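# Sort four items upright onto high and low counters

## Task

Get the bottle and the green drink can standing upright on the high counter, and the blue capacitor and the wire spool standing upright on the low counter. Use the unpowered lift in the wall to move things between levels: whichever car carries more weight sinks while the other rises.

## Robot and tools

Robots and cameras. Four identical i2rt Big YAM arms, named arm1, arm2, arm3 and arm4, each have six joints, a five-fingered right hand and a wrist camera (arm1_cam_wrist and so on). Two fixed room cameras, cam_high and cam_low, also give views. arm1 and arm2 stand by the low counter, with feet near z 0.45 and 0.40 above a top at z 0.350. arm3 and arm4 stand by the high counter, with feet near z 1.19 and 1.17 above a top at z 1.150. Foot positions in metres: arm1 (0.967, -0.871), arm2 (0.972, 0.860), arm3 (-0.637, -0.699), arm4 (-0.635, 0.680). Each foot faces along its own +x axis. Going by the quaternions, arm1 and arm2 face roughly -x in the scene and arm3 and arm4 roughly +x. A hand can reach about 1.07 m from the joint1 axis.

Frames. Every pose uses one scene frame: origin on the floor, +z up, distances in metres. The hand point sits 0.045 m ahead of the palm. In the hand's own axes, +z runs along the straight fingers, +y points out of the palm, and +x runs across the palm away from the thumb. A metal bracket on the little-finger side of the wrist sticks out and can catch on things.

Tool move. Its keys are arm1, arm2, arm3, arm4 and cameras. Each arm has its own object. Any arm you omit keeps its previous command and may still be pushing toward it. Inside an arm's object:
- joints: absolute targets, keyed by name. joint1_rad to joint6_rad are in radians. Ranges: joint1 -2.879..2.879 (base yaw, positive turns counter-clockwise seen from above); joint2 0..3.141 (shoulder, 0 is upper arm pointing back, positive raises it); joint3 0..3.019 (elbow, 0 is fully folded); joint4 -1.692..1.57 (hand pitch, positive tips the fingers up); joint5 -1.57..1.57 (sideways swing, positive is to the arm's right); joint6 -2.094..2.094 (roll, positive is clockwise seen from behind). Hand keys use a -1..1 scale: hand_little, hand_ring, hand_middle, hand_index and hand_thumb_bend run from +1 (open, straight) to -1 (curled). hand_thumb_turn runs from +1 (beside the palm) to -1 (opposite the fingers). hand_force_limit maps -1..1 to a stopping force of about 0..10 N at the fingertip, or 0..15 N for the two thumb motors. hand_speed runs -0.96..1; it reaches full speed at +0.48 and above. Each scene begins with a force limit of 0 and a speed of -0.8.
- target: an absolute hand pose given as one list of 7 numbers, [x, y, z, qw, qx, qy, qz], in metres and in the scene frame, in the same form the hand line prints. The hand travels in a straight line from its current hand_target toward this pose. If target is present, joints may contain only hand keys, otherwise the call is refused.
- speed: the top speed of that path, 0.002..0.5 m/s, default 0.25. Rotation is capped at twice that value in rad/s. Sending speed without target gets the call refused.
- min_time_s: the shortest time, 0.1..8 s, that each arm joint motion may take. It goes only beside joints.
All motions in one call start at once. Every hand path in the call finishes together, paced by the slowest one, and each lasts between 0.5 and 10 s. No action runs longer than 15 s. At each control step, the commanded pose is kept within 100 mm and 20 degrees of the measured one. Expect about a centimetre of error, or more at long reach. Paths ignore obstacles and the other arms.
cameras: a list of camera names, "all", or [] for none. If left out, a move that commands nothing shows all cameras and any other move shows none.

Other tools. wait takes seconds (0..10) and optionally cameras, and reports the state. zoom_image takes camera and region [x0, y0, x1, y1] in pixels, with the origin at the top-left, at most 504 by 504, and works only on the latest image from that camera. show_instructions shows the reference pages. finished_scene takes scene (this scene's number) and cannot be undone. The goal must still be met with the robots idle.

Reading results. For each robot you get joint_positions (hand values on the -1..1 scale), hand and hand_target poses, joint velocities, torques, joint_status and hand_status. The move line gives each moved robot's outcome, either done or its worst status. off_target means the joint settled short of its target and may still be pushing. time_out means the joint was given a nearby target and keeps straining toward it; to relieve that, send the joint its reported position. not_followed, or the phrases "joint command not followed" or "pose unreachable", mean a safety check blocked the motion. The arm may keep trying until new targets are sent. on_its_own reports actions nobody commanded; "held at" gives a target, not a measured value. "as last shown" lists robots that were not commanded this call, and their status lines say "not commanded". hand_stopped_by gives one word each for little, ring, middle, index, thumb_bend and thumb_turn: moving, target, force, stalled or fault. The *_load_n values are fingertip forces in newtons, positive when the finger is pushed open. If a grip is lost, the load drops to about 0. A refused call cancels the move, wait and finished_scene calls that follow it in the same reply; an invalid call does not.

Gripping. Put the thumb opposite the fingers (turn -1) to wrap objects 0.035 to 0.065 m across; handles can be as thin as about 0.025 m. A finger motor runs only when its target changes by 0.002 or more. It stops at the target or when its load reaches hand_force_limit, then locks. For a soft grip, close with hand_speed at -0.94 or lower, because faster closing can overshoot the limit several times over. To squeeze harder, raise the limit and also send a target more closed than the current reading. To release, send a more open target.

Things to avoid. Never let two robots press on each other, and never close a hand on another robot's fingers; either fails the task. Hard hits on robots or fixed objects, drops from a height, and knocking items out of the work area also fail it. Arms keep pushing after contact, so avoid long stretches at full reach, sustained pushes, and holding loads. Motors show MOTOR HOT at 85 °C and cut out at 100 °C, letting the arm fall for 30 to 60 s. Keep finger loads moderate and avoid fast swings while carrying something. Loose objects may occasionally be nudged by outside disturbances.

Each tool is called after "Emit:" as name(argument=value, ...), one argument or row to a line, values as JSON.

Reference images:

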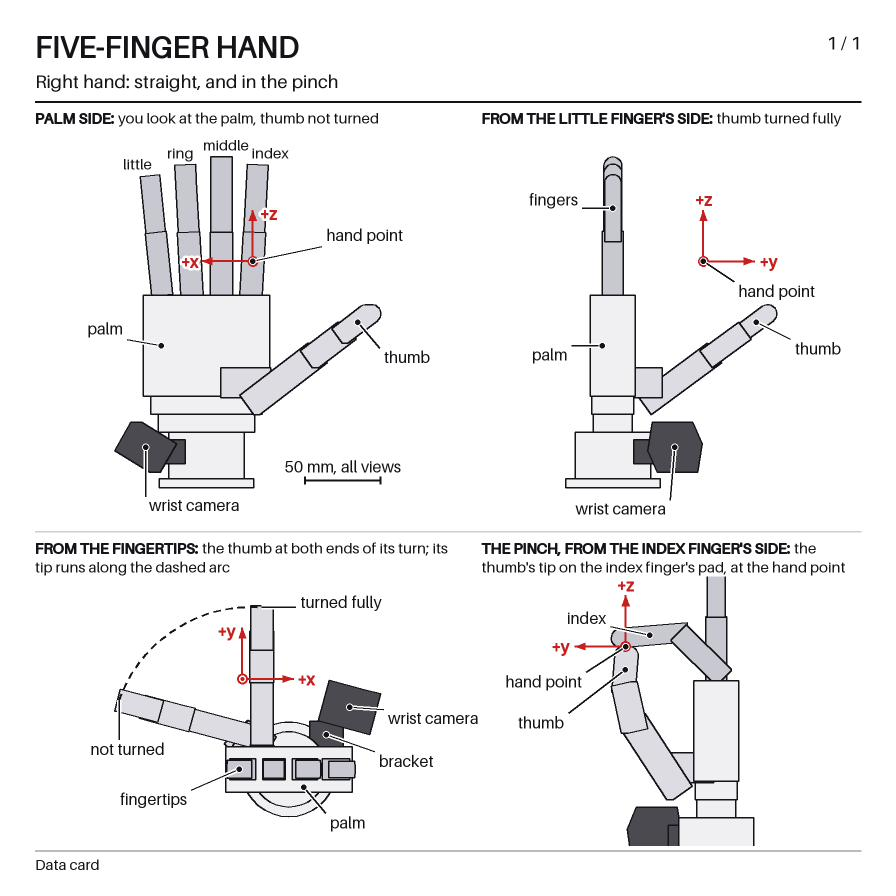

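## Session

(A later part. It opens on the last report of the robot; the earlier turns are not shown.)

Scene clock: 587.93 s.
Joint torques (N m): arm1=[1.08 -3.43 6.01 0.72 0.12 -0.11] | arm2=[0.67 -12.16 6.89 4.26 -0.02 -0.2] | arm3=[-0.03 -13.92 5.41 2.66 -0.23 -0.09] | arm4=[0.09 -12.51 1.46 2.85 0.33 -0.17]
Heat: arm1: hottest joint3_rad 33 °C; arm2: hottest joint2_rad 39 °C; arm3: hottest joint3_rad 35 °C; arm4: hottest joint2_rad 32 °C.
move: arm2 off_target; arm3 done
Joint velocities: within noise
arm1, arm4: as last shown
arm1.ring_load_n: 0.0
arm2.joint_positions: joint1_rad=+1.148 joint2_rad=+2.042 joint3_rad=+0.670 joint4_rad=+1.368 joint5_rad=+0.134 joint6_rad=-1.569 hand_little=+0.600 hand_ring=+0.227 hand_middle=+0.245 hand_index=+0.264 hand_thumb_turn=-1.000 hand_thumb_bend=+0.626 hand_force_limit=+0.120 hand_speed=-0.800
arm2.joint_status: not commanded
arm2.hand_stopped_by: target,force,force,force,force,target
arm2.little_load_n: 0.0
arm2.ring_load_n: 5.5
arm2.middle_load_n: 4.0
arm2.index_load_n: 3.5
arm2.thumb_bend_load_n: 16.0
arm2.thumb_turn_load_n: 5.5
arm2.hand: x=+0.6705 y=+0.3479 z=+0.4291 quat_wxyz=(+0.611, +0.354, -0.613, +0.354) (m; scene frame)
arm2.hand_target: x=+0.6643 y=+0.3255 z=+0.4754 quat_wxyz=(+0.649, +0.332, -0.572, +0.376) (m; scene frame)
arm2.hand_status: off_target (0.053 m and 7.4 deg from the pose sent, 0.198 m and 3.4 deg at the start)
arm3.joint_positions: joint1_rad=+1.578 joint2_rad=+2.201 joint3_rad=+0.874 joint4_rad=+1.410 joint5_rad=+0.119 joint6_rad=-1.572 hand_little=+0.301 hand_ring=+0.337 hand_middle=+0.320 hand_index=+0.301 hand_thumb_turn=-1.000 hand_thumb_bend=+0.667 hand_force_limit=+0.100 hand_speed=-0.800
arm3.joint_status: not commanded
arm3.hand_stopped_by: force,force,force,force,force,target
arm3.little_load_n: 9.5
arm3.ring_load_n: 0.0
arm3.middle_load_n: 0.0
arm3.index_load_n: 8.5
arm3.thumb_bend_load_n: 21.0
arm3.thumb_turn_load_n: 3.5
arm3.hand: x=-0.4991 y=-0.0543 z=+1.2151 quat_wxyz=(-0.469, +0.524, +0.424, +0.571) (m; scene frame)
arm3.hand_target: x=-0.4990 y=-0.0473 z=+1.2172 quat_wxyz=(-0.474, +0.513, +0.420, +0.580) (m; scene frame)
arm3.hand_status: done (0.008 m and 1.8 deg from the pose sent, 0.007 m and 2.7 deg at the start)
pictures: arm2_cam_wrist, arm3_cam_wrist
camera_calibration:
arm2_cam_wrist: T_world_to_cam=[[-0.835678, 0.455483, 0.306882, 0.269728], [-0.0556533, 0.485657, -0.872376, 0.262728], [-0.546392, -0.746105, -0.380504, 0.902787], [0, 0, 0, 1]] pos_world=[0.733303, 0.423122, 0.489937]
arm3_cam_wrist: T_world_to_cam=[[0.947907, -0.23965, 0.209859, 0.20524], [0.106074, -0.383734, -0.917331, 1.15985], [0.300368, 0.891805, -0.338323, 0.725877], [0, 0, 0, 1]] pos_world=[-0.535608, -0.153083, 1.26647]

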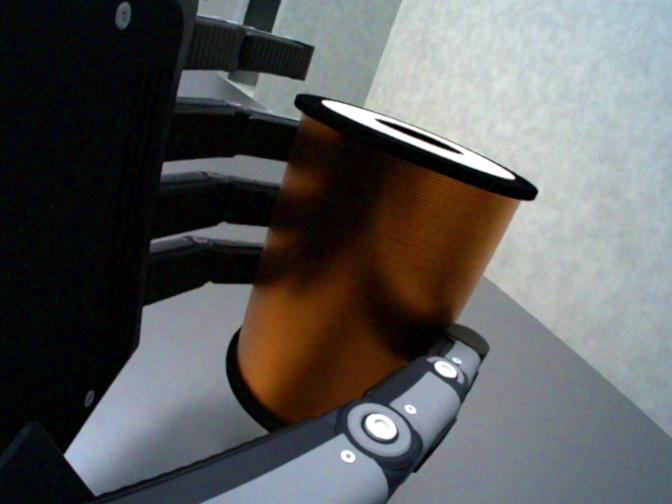

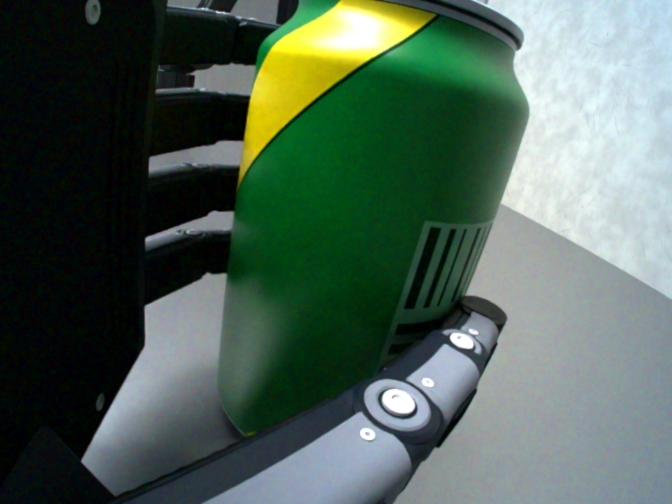

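Emit:
move(
  arm3={"joints": {"hand_little": 1, "hand_ring": 1, "hand_middle": 1, "hand_index": 1, "hand_thumb_bend": 1, "hand_speed": -0.4}},
  arm2={"target": [0.662, 0.327, 0.450, -0.6508, -0.3312, 0.5737, -0.3757], "speed": 0.08},
  cameras=["arm3_cam_wrist"],
)

Emit:
move(
  arm3={"target": [-0.526, -0.15, 1.222, -0.4743, 0.5127, 0.4196, 0.5795], "speed": 0.12},
  arm2={"target": [0.662, 0.327, 0.435, -0.6508, -0.3312, 0.5737, -0.3757], "speed": 0.06},
  cameras=["arm3_cam_wrist"],
)

Scene clock: 595.77 s.
Joint torques (N m): arm1=[1.32 -3.37 5.96 0.77 0.12 -0.12] | arm2=[0.38 -12.63 5.9 4.19 -0.03 -0.19] | arm3=[0.03 -14.51 5.34 2.69 -0.18 -0.07] | arm4=[0.09 -12.51 1.44 2.85 0.33 -0.17]
Heat: arm1: hottest joint3_rad 33 °C; arm2: hottest joint2_rad 38 °C; arm3: hottest joint3_rad 34 °C; arm4: hottest joint2_rad 32 °C.
move: arm2 off_target; arm3 done
Joint velocities: within noise
arm1, arm4: as last shown
arm2.joint_positions: joint1_rad=+1.148 joint2_rad=+2.122 joint3_rad=+0.682 joint4_rad=+1.439 joint5_rad=+0.135 joint6_rad=-1.569 hand_little=+0.600 hand_ring=+0.227 hand_middle=+0.245 hand_index=+0.264 hand_thumb_turn=-1.000 hand_thumb_bend=+0.626 hand_force_limit=+0.120 hand_speed=-0.800
arm2.joint_status: not commanded
arm2.hand_stopped_by: target,force,force,force,force,target
arm2.little_load_n: 0.0
arm2.ring_load_n: 5.5
arm2.middle_load_n: 4.0
arm2.index_load_n: 3.5
arm2.thumb_bend_load_n: 16.0
arm2.thumb_turn_load_n: 5.5
arm2.hand: x=+0.6709 y=+0.3498 z=+0.4058 quat_wxyz=(+0.611, +0.353, -0.613, +0.354) (m; scene frame)
arm2.hand_target: x=+0.6633 y=+0.3296 z=+0.4501 quat_wxyz=(+0.649, +0.331, -0.573, +0.375) (m; scene frame)
arm2.hand_status: off_target (0.051 m and 7.3 deg from the pose sent, 0.031 m and 7.4 deg at the start)
arm3.joint_positions: joint1_rad=+1.578 joint2_rad=+2.207 joint3_rad=+0.875 joint4_rad=+1.410 joint5_rad=+0.118 joint6_rad=-1.572 hand_little=+1.000 hand_ring=+1.000 hand_middle=+1.000 hand_index=+1.000 hand_thumb_turn=-1.000 hand_thumb_bend=+1.000 hand_force_limit=+0.100 hand_speed=-0.400
arm3.joint_status: all done
arm3.hand_stopped_by: target,target,target,target,target,target
arm3.little_load_n: 0.0
arm3.ring_load_n: 0.0
arm3.middle_load_n: 0.0
arm3.index_load_n: 0.0
arm3.thumb_bend_load_n: 0.0
arm3.thumb_turn_load_n: 0.5
arm3.hand: x=-0.4994 y=-0.0545 z=+1.2115 quat_wxyz=(-0.468, +0.525, +0.425, +0.569) (m; scene frame)
arm3.hand_target: x=-0.4991 y=-0.0473 z=+1.2170 quat_wxyz=(-0.474, +0.513, +0.420, +0.579) (m; scene frame)
arm3.hand_status: not commanded
pictures: arm3_cam_wrist
camera_calibration:
arm3_cam_wrist: T_world_to_cam=[[0.948326, -0.237178, 0.21077, 0.205508], [0.106275, -0.388472, -0.915312, 1.15395], [0.29897, 0.890414, -0.343192, 0.730111], [0, 0, 0, 1]] pos_world=[-0.535806, -0.15308, 1.26348]

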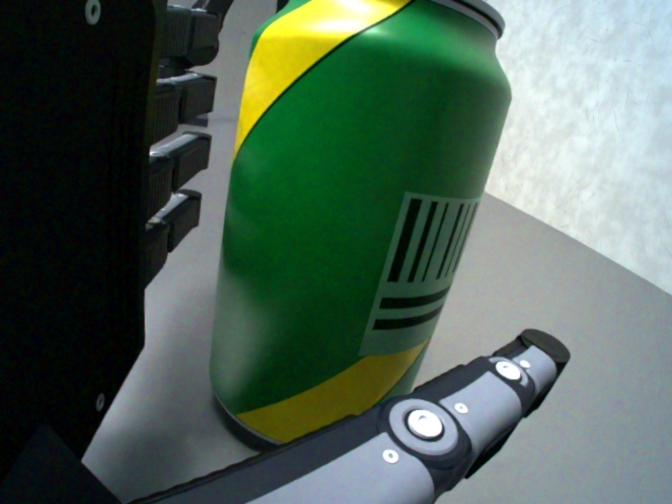

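Scene clock: 597.30 s.
Joint torques (N m): arm1=[1.08 -3.49 6.04 0.8 0.13 -0.11] | arm2=[0.38 -12.69 5.56 4.25 -0.07 -0.2] | arm3=[0.5 -14.21 1.31 2.71 0.02 0.01] | arm4=[0.09 -12.57 1.46 2.86 0.33 -0.16]
Heat: arm1: hottest joint3_rad 33 °C; arm2: hottest joint2_rad 38 °C; arm3: hottest joint3_rad 34 °C; arm4: hottest joint2_rad 32 °C.
move: arm2 off_target; arm3 off_target
Joint velocities: within noise
arm1, arm4: as last shown
arm1.thumb_turn_load_n: 0.0
arm2.joint_positions: joint1_rad=+1.148 joint2_rad=+2.169 joint3_rad=+0.697 joint4_rad=+1.476 joint5_rad=+0.137 joint6_rad=-1.569 hand_little=+0.600 hand_ring=+0.227 hand_middle=+0.245 hand_index=+0.264 hand_thumb_turn=-1.000 hand_thumb_bend=+0.626 hand_force_limit=+0.120 hand_speed=-0.800
arm2.joint_status: not commanded
arm2.hand_stopped_by: target,force,force,force,force,target
arm2.little_load_n: 0.0
arm2.ring_load_n: 5.5
arm2.middle_load_n: 4.0
arm2.index_load_n: 3.5
arm2.thumb_bend_load_n: 16.0
arm2.thumb_turn_load_n: 5.5
arm2.hand: x=+0.6703 y=+0.3490 z=+0.3936 quat_wxyz=(+0.613, +0.352, -0.612, +0.355) (m; scene frame)
arm2.hand_target: x=+0.6631 y=+0.3294 z=+0.4351 quat_wxyz=(+0.650, +0.330, -0.573, +0.375) (m; scene frame)
arm2.hand_status: off_target (0.048 m and 7.0 deg from the pose sent, 0.038 m and 7.3 deg at the start)
arm3.joint_positions: joint1_rad=+1.623 joint2_rad=+2.121 joint3_rad=+0.601 joint4_rad=+1.537 joint5_rad=+0.165 joint6_rad=-1.572 hand_little=+1.000 hand_ring=+1.000 hand_middle=+1.000 hand_index=+1.000 hand_thumb_turn=-1.000 hand_thumb_bend=+1.000 hand_force_limit=+0.100 hand_speed=-0.400
arm3.joint_status: not commanded
arm3.hand_stopped_by: target,target,target,target,target,target
arm3.little_load_n: 0.0
arm3.ring_load_n: 0.0
arm3.middle_load_n: 0.0
arm3.index_load_n: 0.0
arm3.thumb_bend_load_n: 0.0
arm3.thumb_turn_load_n: 0.0
arm3.hand: x=-0.5237 y=-0.1493 z=+1.2072 quat_wxyz=(-0.453, +0.541, +0.440, +0.555) (m; scene frame)
arm3.hand_target: x=-0.5270 y=-0.1491 z=+1.2220 quat_wxyz=(-0.463, +0.530, +0.431, +0.564) (m; scene frame)
arm3.hand_status: off_target (0.015 m and 5.5 deg from the pose sent, 0.100 m and 2.1 deg at the start; a joint's target at an end of its range on 29 of 46 steps)
pictures: arm3_cam_wrist
camera_calibration:
arm3_cam_wrist: T_world_to_cam=[[0.949032, -0.2265, 0.21917, 0.198698], [0.0997687, -0.443736, -0.890587, 1.07423], [0.298971, 0.867062, -0.398522, 0.883558], [0, 0, 0, 1]] pos_world=[-0.559904, -0.244421, 1.26526]

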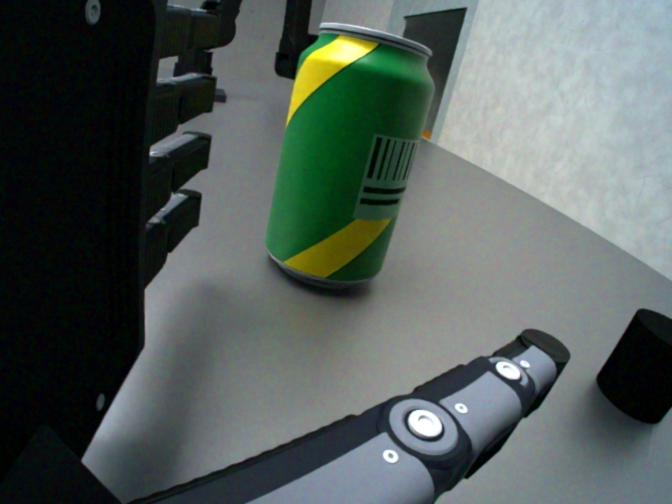

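Emit:
move(
  arm3={"target": [-0.555, -0.29, 1.36, -0.4743, 0.5127, 0.4196, 0.5795], "speed": 0.2},
  arm2={"target": [0.662, 0.330, 0.420, -0.6508, -0.3312, 0.5737, -0.3757], "speed": 0.06},
  cameras=["arm2_cam_wrist"],
)

Emit:
move(
  arm2={"target": [0.663, 0.334, 0.410, -0.6449, -0.3349, 0.5802, -0.3721], "speed": 0.05},
)

Scene clock: 603.90 s.
Joint torques (N m): arm1=[1.03 -3.6 6.05 0.8 0.12 -0.12] | arm2=[0.26 -12.16 5 3.9 -0.21 -0.2] | arm3=[0.62 -6.24 4.05 1.05 0.01 -0.1] | arm4=[0.03 -12.51 1.44 2.85 0.33 -0.17]
Heat: arm1: hottest joint3_rad 33 °C; arm2: hottest joint2_rad 38 °C; arm3: hottest joint3_rad 34 °C; arm4: hottest joint2_rad 32 °C.
move: arm2 off_target; arm3 done
Joint velocities: within noise
arm1, arm4: as last shown
arm2.joint_positions: joint1_rad=+1.148 joint2_rad=+2.205 joint3_rad=+0.708 joint4_rad=+1.522 joint5_rad=+0.142 joint6_rad=-1.569 hand_little=+0.600 hand_ring=+0.227 hand_middle=+0.245 hand_index=+0.264 hand_thumb_turn=-1.000 hand_thumb_bend=+0.626 hand_force_limit=+0.120 hand_speed=-0.800
arm2.joint_status: not commanded
arm2.hand_stopped_by: target,force,force,force,force,target
arm2.little_load_n: 0.5
arm2.ring_load_n: 6.5
arm2.middle_load_n: 4.0
arm2.index_load_n: 2.5
arm2.thumb_bend_load_n: 16.5
arm2.thumb_turn_load_n: 4.0
arm2.hand: x=+0.6694 y=+0.3489 z=+0.3882 quat_wxyz=(+0.620, +0.346, -0.607, +0.358) (m; scene frame)
arm2.hand_target: x=+0.6622 y=+0.3324 z=+0.4203 quat_wxyz=(+0.650, +0.329, -0.574, +0.373) (m; scene frame)
arm2.hand_status: off_target (0.038 m and 5.8 deg from the pose sent, 0.034 m and 7.0 deg at the start; a joint's target at an end of its range on 33 of 62 steps)
arm3.joint_positions: joint1_rad=+1.723 joint2_rad=+1.365 joint3_rad=+0.191 joint4_rad=+1.306 joint5_rad=+0.270 joint6_rad=-1.590 hand_little=+1.000 hand_ring=+1.000 hand_middle=+1.000 hand_index=+1.000 hand_thumb_turn=-1.000 hand_thumb_bend=+1.000 hand_force_limit=+0.100 hand_speed=-0.400
arm3.joint_status: not commanded
arm3.hand_stopped_by: target,target,target,target,target,target
arm3.little_load_n: -0.5
arm3.ring_load_n: 0.0
arm3.middle_load_n: 0.0
arm3.index_load_n: 0.0
arm3.thumb_bend_load_n: 0.0
arm3.thumb_turn_load_n: 0.0
arm3.hand: x=-0.5518 y=-0.2884 z=+1.3616 quat_wxyz=(-0.479, +0.514, +0.410, +0.582) (m; scene frame)
arm3.hand_target: x=-0.5538 y=-0.2905 z=+1.3601 quat_wxyz=(-0.473, +0.513, +0.418, +0.582) (m; scene frame)
arm3.hand_status: done (0.004 m and 1.3 deg from the pose sent, 0.210 m and 5.5 deg at the start; a joint's target at an end of its range on 13 of 62 steps)
pictures: arm2_cam_wrist
camera_calibration:
arm2_cam_wrist: T_world_to_cam=[[-0.8289, 0.469809, 0.303652, 0.272636], [-0.0614199, 0.463104, -0.884173, 0.242694], [-0.556015, -0.751542, -0.355011, 0.885766], [0, 0, 0, 1]] pos_world=[0.733393, 0.42521, 0.446254]

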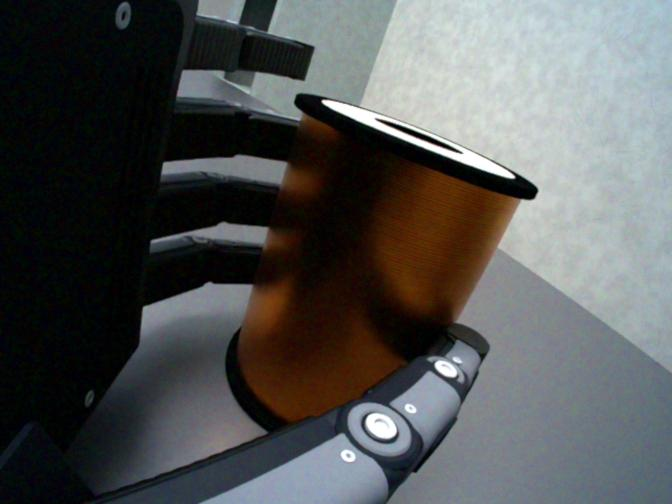

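Scene clock: 604.87 s.
Joint torques (N m): arm1=[1.08 -3.49 6.02 0.77 0.13 -0.12] | arm2=[0.26 -11.58 4.64 3.47 -0.35 -0.19] | arm3=[0.56 -6.3 4.08 0.95 0.01 -0.1] | arm4=[0.09 -12.51 1.46 2.85 0.33 -0.16]
Heat: arm1: hottest joint3_rad 33 °C; arm2: hottest joint2_rad 38 °C; arm3: hottest joint3_rad 34 °C; arm4: hottest joint2_rad 32 °C.
move: arm2 off_target
Joint velocities: within noise
arm1, arm3, arm4: as last shown
arm2.joint_positions: joint1_rad=+1.148 joint2_rad=+2.211 joint3_rad=+0.708 joint4_rad=+1.531 joint5_rad=+0.140 joint6_rad=-1.569 hand_little=+0.600 hand_ring=+0.227 hand_middle=+0.245 hand_index=+0.264 hand_thumb_turn=-1.000 hand_thumb_bend=+0.626 hand_force_limit=+0.120 hand_speed=-0.800
arm2.joint_status: not commanded
arm2.hand_stopped_by: target,force,force,force,force,target
arm2.little_load_n: 0.0
arm2.ring_load_n: 7.5
arm2.middle_load_n: 4.0
arm2.index_load_n: 1.5
arm2.thumb_bend_load_n: 17.0
arm2.thumb_turn_load_n: 3.0
arm2.hand: x=+0.6697 y=+0.3490 z=+0.3876 quat_wxyz=(+0.621, +0.345, -0.605, +0.359) (m; scene frame)
arm2.hand_target: x=+0.6633 y=+0.3352 z=+0.4102 quat_wxyz=(+0.644, +0.334, -0.580, +0.371) (m; scene frame)
arm2.hand_status: off_target (0.028 m and 4.4 deg from the pose sent, 0.027 m and 4.7 deg at the start; a joint's target at an end of its range on 29 of 29 steps)
arm3.little_load_n: 0.0
arm3.middle_load_n: 0.5
arm3.hand_target: x=-0.5538 y=-0.2905 z=+1.3602 quat_wxyz=(-0.473, +0.513, +0.418, +0.582) (m; scene frame)
pictures: none

Emit:
move(
  arm2={"target": [0.665, 0.340, 0.396, -0.6272, -0.3450, 0.5975, -0.3620], "speed": 0.05},
  cameras=["arm2_cam_wrist"],
)

Scene clock: 608.70 s.
Joint torques (N m): arm1=[0.91 -3.49 6.01 0.8 0.13 -0.12] | arm2=[-0.15 -11.81 3.49 1.68 -0.36 -0.11] | arm3=[0.62 -6.3 4.04 0.95 0.01 -0.1] | arm4=[0.09 -12.51 1.46 2.86 0.33 -0.17]
Heat: arm1: hottest joint3_rad 33 °C; arm2: hottest joint2_rad 37 °C; arm3: hottest joint3_rad 33 °C; arm4: hottest joint2_rad 32 °C.
move: arm2 off_target
Joint velocities: within noise
arm1, arm3, arm4: as last shown
arm1.ring_load_n: -0.5
arm1.thumb_turn_load_n: 0.5
arm2.joint_positions: joint1_rad=+1.148 joint2_rad=+2.211 joint3_rad=+0.708 joint4_rad=+1.526 joint5_rad=+0.137 joint6_rad=-1.569 hand_little=+0.600 hand_ring=+0.227 hand_middle=+0.245 hand_index=+0.264 hand_thumb_turn=-1.000 hand_thumb_bend=+0.626 hand_force_limit=+0.120 hand_speed=-0.800
arm2.joint_status: not commanded
arm2.hand_stopped_by: target,force,force,force,force,target
arm2.little_load_n: 0.0
arm2.ring_load_n: 8.0
arm2.middle_load_n: 3.5
arm2.index_load_n: 1.5
arm2.thumb_bend_load_n: 16.5
arm2.thumb_turn_load_n: 1.5
arm2.hand: x=+0.6701 y=+0.3486 z=+0.3864 quat_wxyz=(+0.619, +0.347, -0.606, +0.359) (m; scene frame)
arm2.hand_target: x=+0.6652 y=+0.3402 z=+0.3960 quat_wxyz=(+0.627, +0.345, -0.598, +0.362) (m; scene frame)
arm2.hand_status: off_target (0.014 m and 1.4 deg from the pose sent, 0.013 m and 1.2 deg at the start)
arm3.middle_load_n: 0.0
arm3.thumb_turn_load_n: 0.5
pictures: arm2_cam_wrist
camera_calibration:
arm2_cam_wrist: T_world_to_cam=[[-0.831066, 0.465884, 0.303778, 0.276735], [-0.0634928, 0.463149, -0.884003, 0.242686], [-0.552538, -0.753952, -0.355327, 0.883928], [0, 0, 0, 1]] pos_world=[0.733797, 0.425113, 0.444553]

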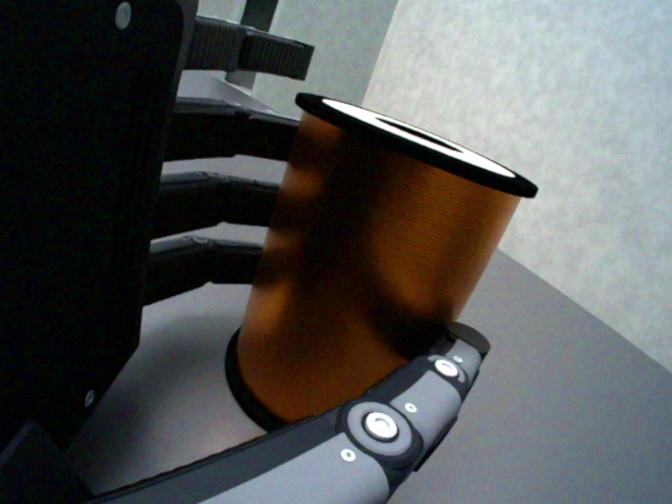

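Emit:
move(
  arm2={"joints": {"hand_little": 1, "hand_ring": 1, "hand_middle": 1, "hand_index": 1, "hand_thumb_bend": 1, "hand_speed": -0.4}},
  cameras=["arm2_cam_wrist"],
)

Emit:
move(
  arm2={"target": [0.722, 0.435, 0.400, -0.6272, -0.3450, 0.5975, -0.3620], "speed": 0.12},
  cameras=["arm2_cam_wrist"],
)

Emit:
move(
  arm2={"target": [0.765, 0.50, 0.53, -0.6272, -0.3450, 0.5975, -0.3620], "speed": 0.2},
  cameras=["arm2_cam_wrist", "cam_high", "cam_low"],
)

Scene clock: 613.67 s.
Joint torques (N m): arm1=[1.2 -3.6 6.01 0.76 0.13 -0.12] | arm2=[-0.03 -11.93 3.33 1.68 -0.26 -0.1] | arm3=[0.62 -6.18 4.08 0.95 0 -0.1] | arm4=[0.09 -12.51 1.46 2.86 0.33 -0.17]
Heat: arm1: hottest joint3_rad 33 °C; arm2: hottest joint2_rad 37 °C; arm3: hottest joint3_rad 33 °C; arm4: hottest joint2_rad 32 °C.
move: arm2 done
Joint velocities: within noise
arm1, arm3, arm4: as last shown
arm1.ring_load_n: 0.0
arm1.thumb_turn_load_n: 0.0
arm2.joint_positions: joint1_rad=+1.148 joint2_rad=+2.211 joint3_rad=+0.711 joint4_rad=+1.526 joint5_rad=+0.129 joint6_rad=-1.569 hand_little=+1.000 hand_ring=+1.000 hand_middle=+1.000 hand_index=+1.000 hand_thumb_turn=-1.000 hand_thumb_bend=+1.000 hand_force_limit=+0.120 hand_speed=-0.400
arm2.joint_status: all done
arm2.hand_stopped_by: target,target,target,target,target,target
arm2.little_load_n: -0.5
arm2.ring_load_n: 0.0
arm2.middle_load_n: 0.0
arm2.index_load_n: 0.0
arm2.thumb_bend_load_n: 0.0
arm2.thumb_turn_load_n: 0.0
arm2.hand: x=+0.6708 y=+0.3465 z=+0.3872 quat_wxyz=(+0.618, +0.349, -0.604, +0.362) (m; scene frame)
arm2.hand_target: x=+0.6659 y=+0.3394 z=+0.3961 quat_wxyz=(+0.626, +0.347, -0.596, +0.364) (m; scene frame)
arm2.hand_status: not commanded
arm4.thumb_turn_load_n: 0.5
pictures: arm2_cam_wrist
camera_calibration:
arm2_cam_wrist: T_world_to_cam=[[-0.83428, 0.460208, 0.30362, 0.282202], [-0.0680332, 0.460555, -0.88502, 0.248713], [-0.547127, -0.759011, -0.352923, 0.880138], [0, 0, 0, 1]] pos_world=[0.733904, 0.423617, 0.445055]

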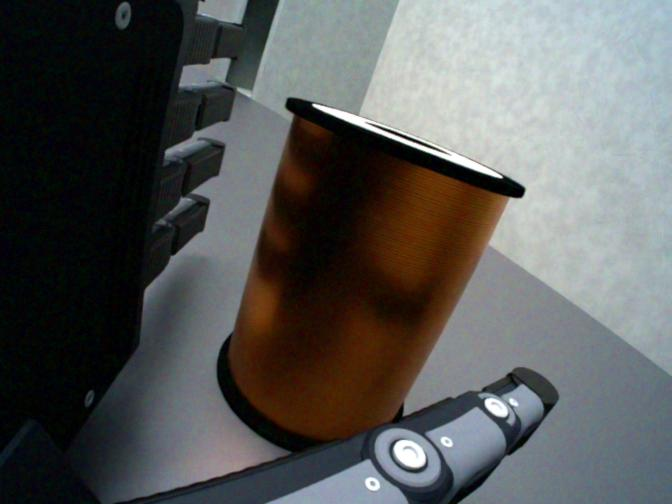

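Scene clock: 615.23 s.
Joint torques (N m): arm1=[1.14 -3.37 6.04 0.76 0.13 -0.12] | arm2=[1.08 -10.58 0.2 2.88 -0.05 0.13] | arm3=[0.56 -6.3 4.05 0.91 0.01 -0.1] | arm4=[0.03 -12.51 1.46 2.85 0.33 -0.16]
Heat: arm1: hottest joint3_rad 33 °C; arm2: hottest joint2_rad 37 °C; arm3: hottest joint3_rad 33 °C; arm4: hottest joint2_rad 32 °C.
move: arm2 off_target
Joint velocities: within noise
arm1.joint_positions: joint1_rad=+0.295 joint2_rad=+1.108 joint3_rad=+0.049 joint4_rad=+1.074 joint5_rad=+0.233 joint6_rad=-1.585 hand_little=+1.000 hand_ring=+1.000 hand_middle=+1.000 hand_index=+1.000 hand_thumb_turn=-1.000 hand_thumb_bend=+1.000 hand_force_limit=+0.100 hand_speed=-0.400
arm1.joint_status: not commanded
arm1.hand_stopped_by: target,target,target,target,target,target
arm1.little_load_n: 0.0
arm1.ring_load_n: 0.0
arm1.middle_load_n: 0.0
arm1.index_load_n: 0.0
arm1.thumb_bend_load_n: 0.0
arm1.thumb_turn_load_n: 0.0
arm1.hand: x=+0.6031 y=-0.8473 z=+0.5952 quat_wxyz=(-0.713, +0.002, +0.701, +0.000) (m; scene frame)
arm1.hand_target: x=+0.5998 y=-0.8502 z=+0.6001 quat_wxyz=(-0.715, -0.001, +0.699, +0.000) (m; scene frame)
arm1.hand_status: not commanded
arm2.joint_positions: joint1_rad=+1.195 joint2_rad=+2.085 joint3_rad=+0.429 joint4_rad=+1.546 joint5_rad=+0.205 joint6_rad=-1.569 hand_little=+1.000 hand_ring=+1.000 hand_middle=+1.000 hand_index=+1.000 hand_thumb_turn=-1.000 hand_thumb_bend=+1.000 hand_force_limit=+0.120 hand_speed=-0.400
arm2.joint_status: not commanded
arm2.hand_stopped_by: target,target,target,target,target,target
arm2.little_load_n: 0.0
arm2.ring_load_n: 0.0
arm2.middle_load_n: 0.0
arm2.index_load_n: 0.0
arm2.thumb_bend_load_n: 0.0
arm2.thumb_turn_load_n: 0.0
arm2.hand: x=+0.7182 y=+0.4386 z=+0.3865 quat_wxyz=(+0.586, +0.371, -0.645, +0.322) (m; scene frame)
arm2.hand_target: x=+0.7219 y=+0.4347 z=+0.4007 quat_wxyz=(+0.593, +0.359, -0.636, +0.338) (m; scene frame)
arm2.hand_status: off_target (0.014 m and 9.1 deg from the pose sent, 0.103 m and 1.4 deg at the start; a joint's target at an end of its range on 41 of 47 steps)
arm3: as last shown
arm4.joint_positions: joint1_rad=+0.475 joint2_rad=+1.934 joint3_rad=+0.490 joint4_rad=+1.469 joint5_rad=+0.546 joint6_rad=-1.606 hand_little=+1.000 hand_ring=+1.000 hand_middle=+1.000 hand_index=+1.000 hand_thumb_turn=-1.000 hand_thumb_bend=+1.000 hand_force_limit=+0.100 hand_speed=-0.200
arm4.joint_status: not commanded
arm4.hand_stopped_by: target,target,target,target,target,target
arm4.little_load_n: 0.0
arm4.ring_load_n: 0.0
arm4.middle_load_n: 0.0
arm4.index_load_n: 0.0
arm4.thumb_bend_load_n: 0.0
arm4.thumb_turn_load_n: 0.0
arm4.hand: x=-0.1478 y=+0.7971 z=+1.2242 quat_wxyz=(+0.008, +0.699, +0.008, +0.715) (m; scene frame)
arm4.hand_target: x=-0.1496 y=+0.8009 z=+1.2402 quat_wxyz=(-0.002, +0.684, +0.002, +0.729) (m; scene frame)
arm4.hand_status: not commanded
pictures: arm2_cam_wrist
camera_calibration:
arm2_cam_wrist: T_world_to_cam=[[-0.835725, 0.443665, 0.323612, 0.28018], [-0.0145392, 0.571215, -0.820672, 0.0970751], [-0.548956, -0.690561, -0.470928, 0.992662], [0, 0, 0, 1]] pos_world=[0.780492, 0.505737, 0.45647]

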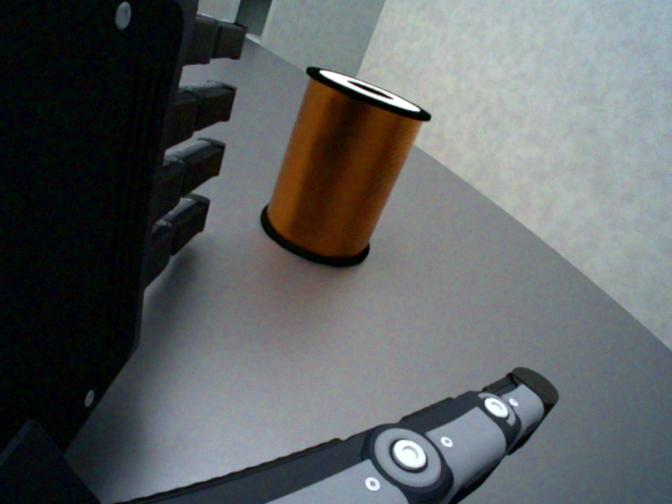

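Scene clock: 617.03 s.
Joint torques (N m): arm1=[1.14 -3.37 6.04 0.77 0.13 -0.12] | arm2=[1.08 -5.54 3.17 1.51 -0.06 -0.11] | arm3=[0.62 -6.07 4.05 0.95 0.01 -0.1] | arm4=[0.09 -12.51 1.46 2.85 0.34 -0.17]
Heat: arm1: hottest joint3_rad 33 °C; arm2: hottest joint2_rad 37 °C; arm3: hottest joint3_rad 33 °C; arm4: hottest joint2_rad 32 °C.
move: arm2 done
Joint velocities: within noise
arm1, arm3, arm4: as last shown
arm1.thumb_turn_load_n: 0.5
arm2.joint_positions: joint1_rad=+1.273 joint2_rad=+1.468 joint3_rad=+0.177 joint4_rad=+1.339 joint5_rad=+0.275 joint6_rad=-1.569 hand_little=+1.000 hand_ring=+1.000 hand_middle=+1.000 hand_index=+1.000 hand_thumb_turn=-1.000 hand_thumb_bend=+1.000 hand_force_limit=+0.120 hand_speed=-0.400
arm2.joint_status: not commanded
arm2.hand_stopped_by: target,target,target,target,target,target
arm2.little_load_n: 0.0
arm2.ring_load_n: 0.0
arm2.middle_load_n: 0.0
arm2.index_load_n: 0.0
arm2.thumb_bend_load_n: 0.0
arm2.thumb_turn_load_n: 0.0
arm2.hand: x=+0.7608 y=+0.5005 z=+0.5264 quat_wxyz=(+0.626, +0.336, -0.603, +0.362) (m; scene frame)
arm2.hand_target: x=+0.7641 y=+0.5006 z=+0.5298 quat_wxyz=(+0.628, +0.341, -0.599, +0.362) (m; scene frame)
arm2.hand_status: done (0.006 m and 1.2 deg from the pose sent, 0.163 m and 9.1 deg at the start; a joint's target at an end of its range on 9 of 54 steps)
pictures: arm2_cam_wrist, cam_high, cam_low
camera_calibration:
arm2_cam_wrist: T_world_to_cam=[[-0.824091, 0.48386, 0.294539, 0.229319], [-0.0602518, 0.442143, -0.894918, 0.315628], [-0.563244, -0.755241, -0.335213, 1.09649], [0, 0, 0, 1]] pos_world=[0.825585, 0.5776, 0.582474]

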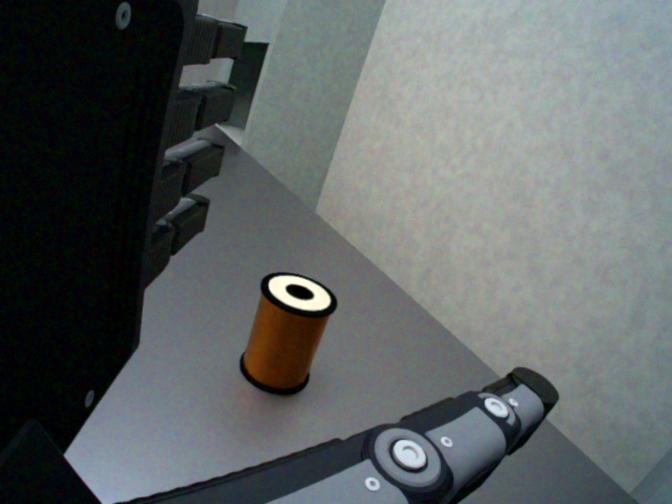

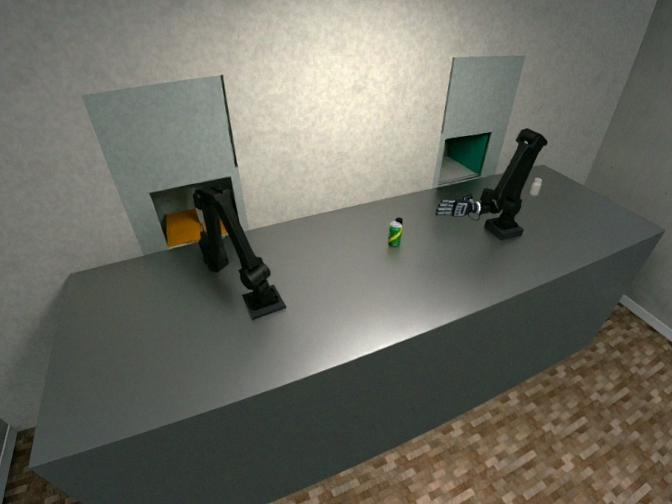

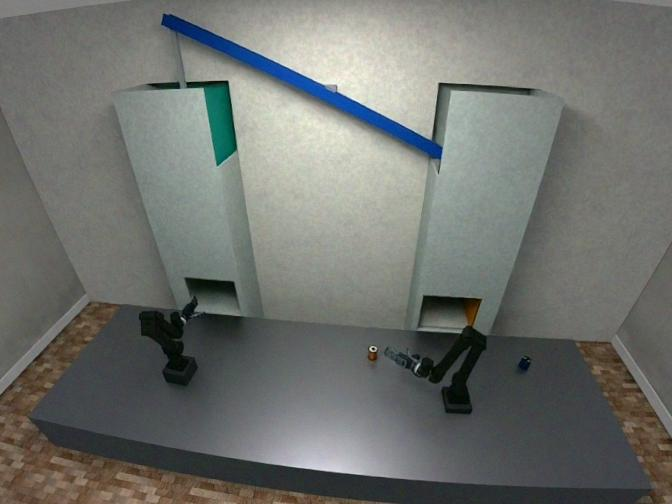

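Emit:
finished_scene(
  scene=2,
)

The scene is finished: the task was done.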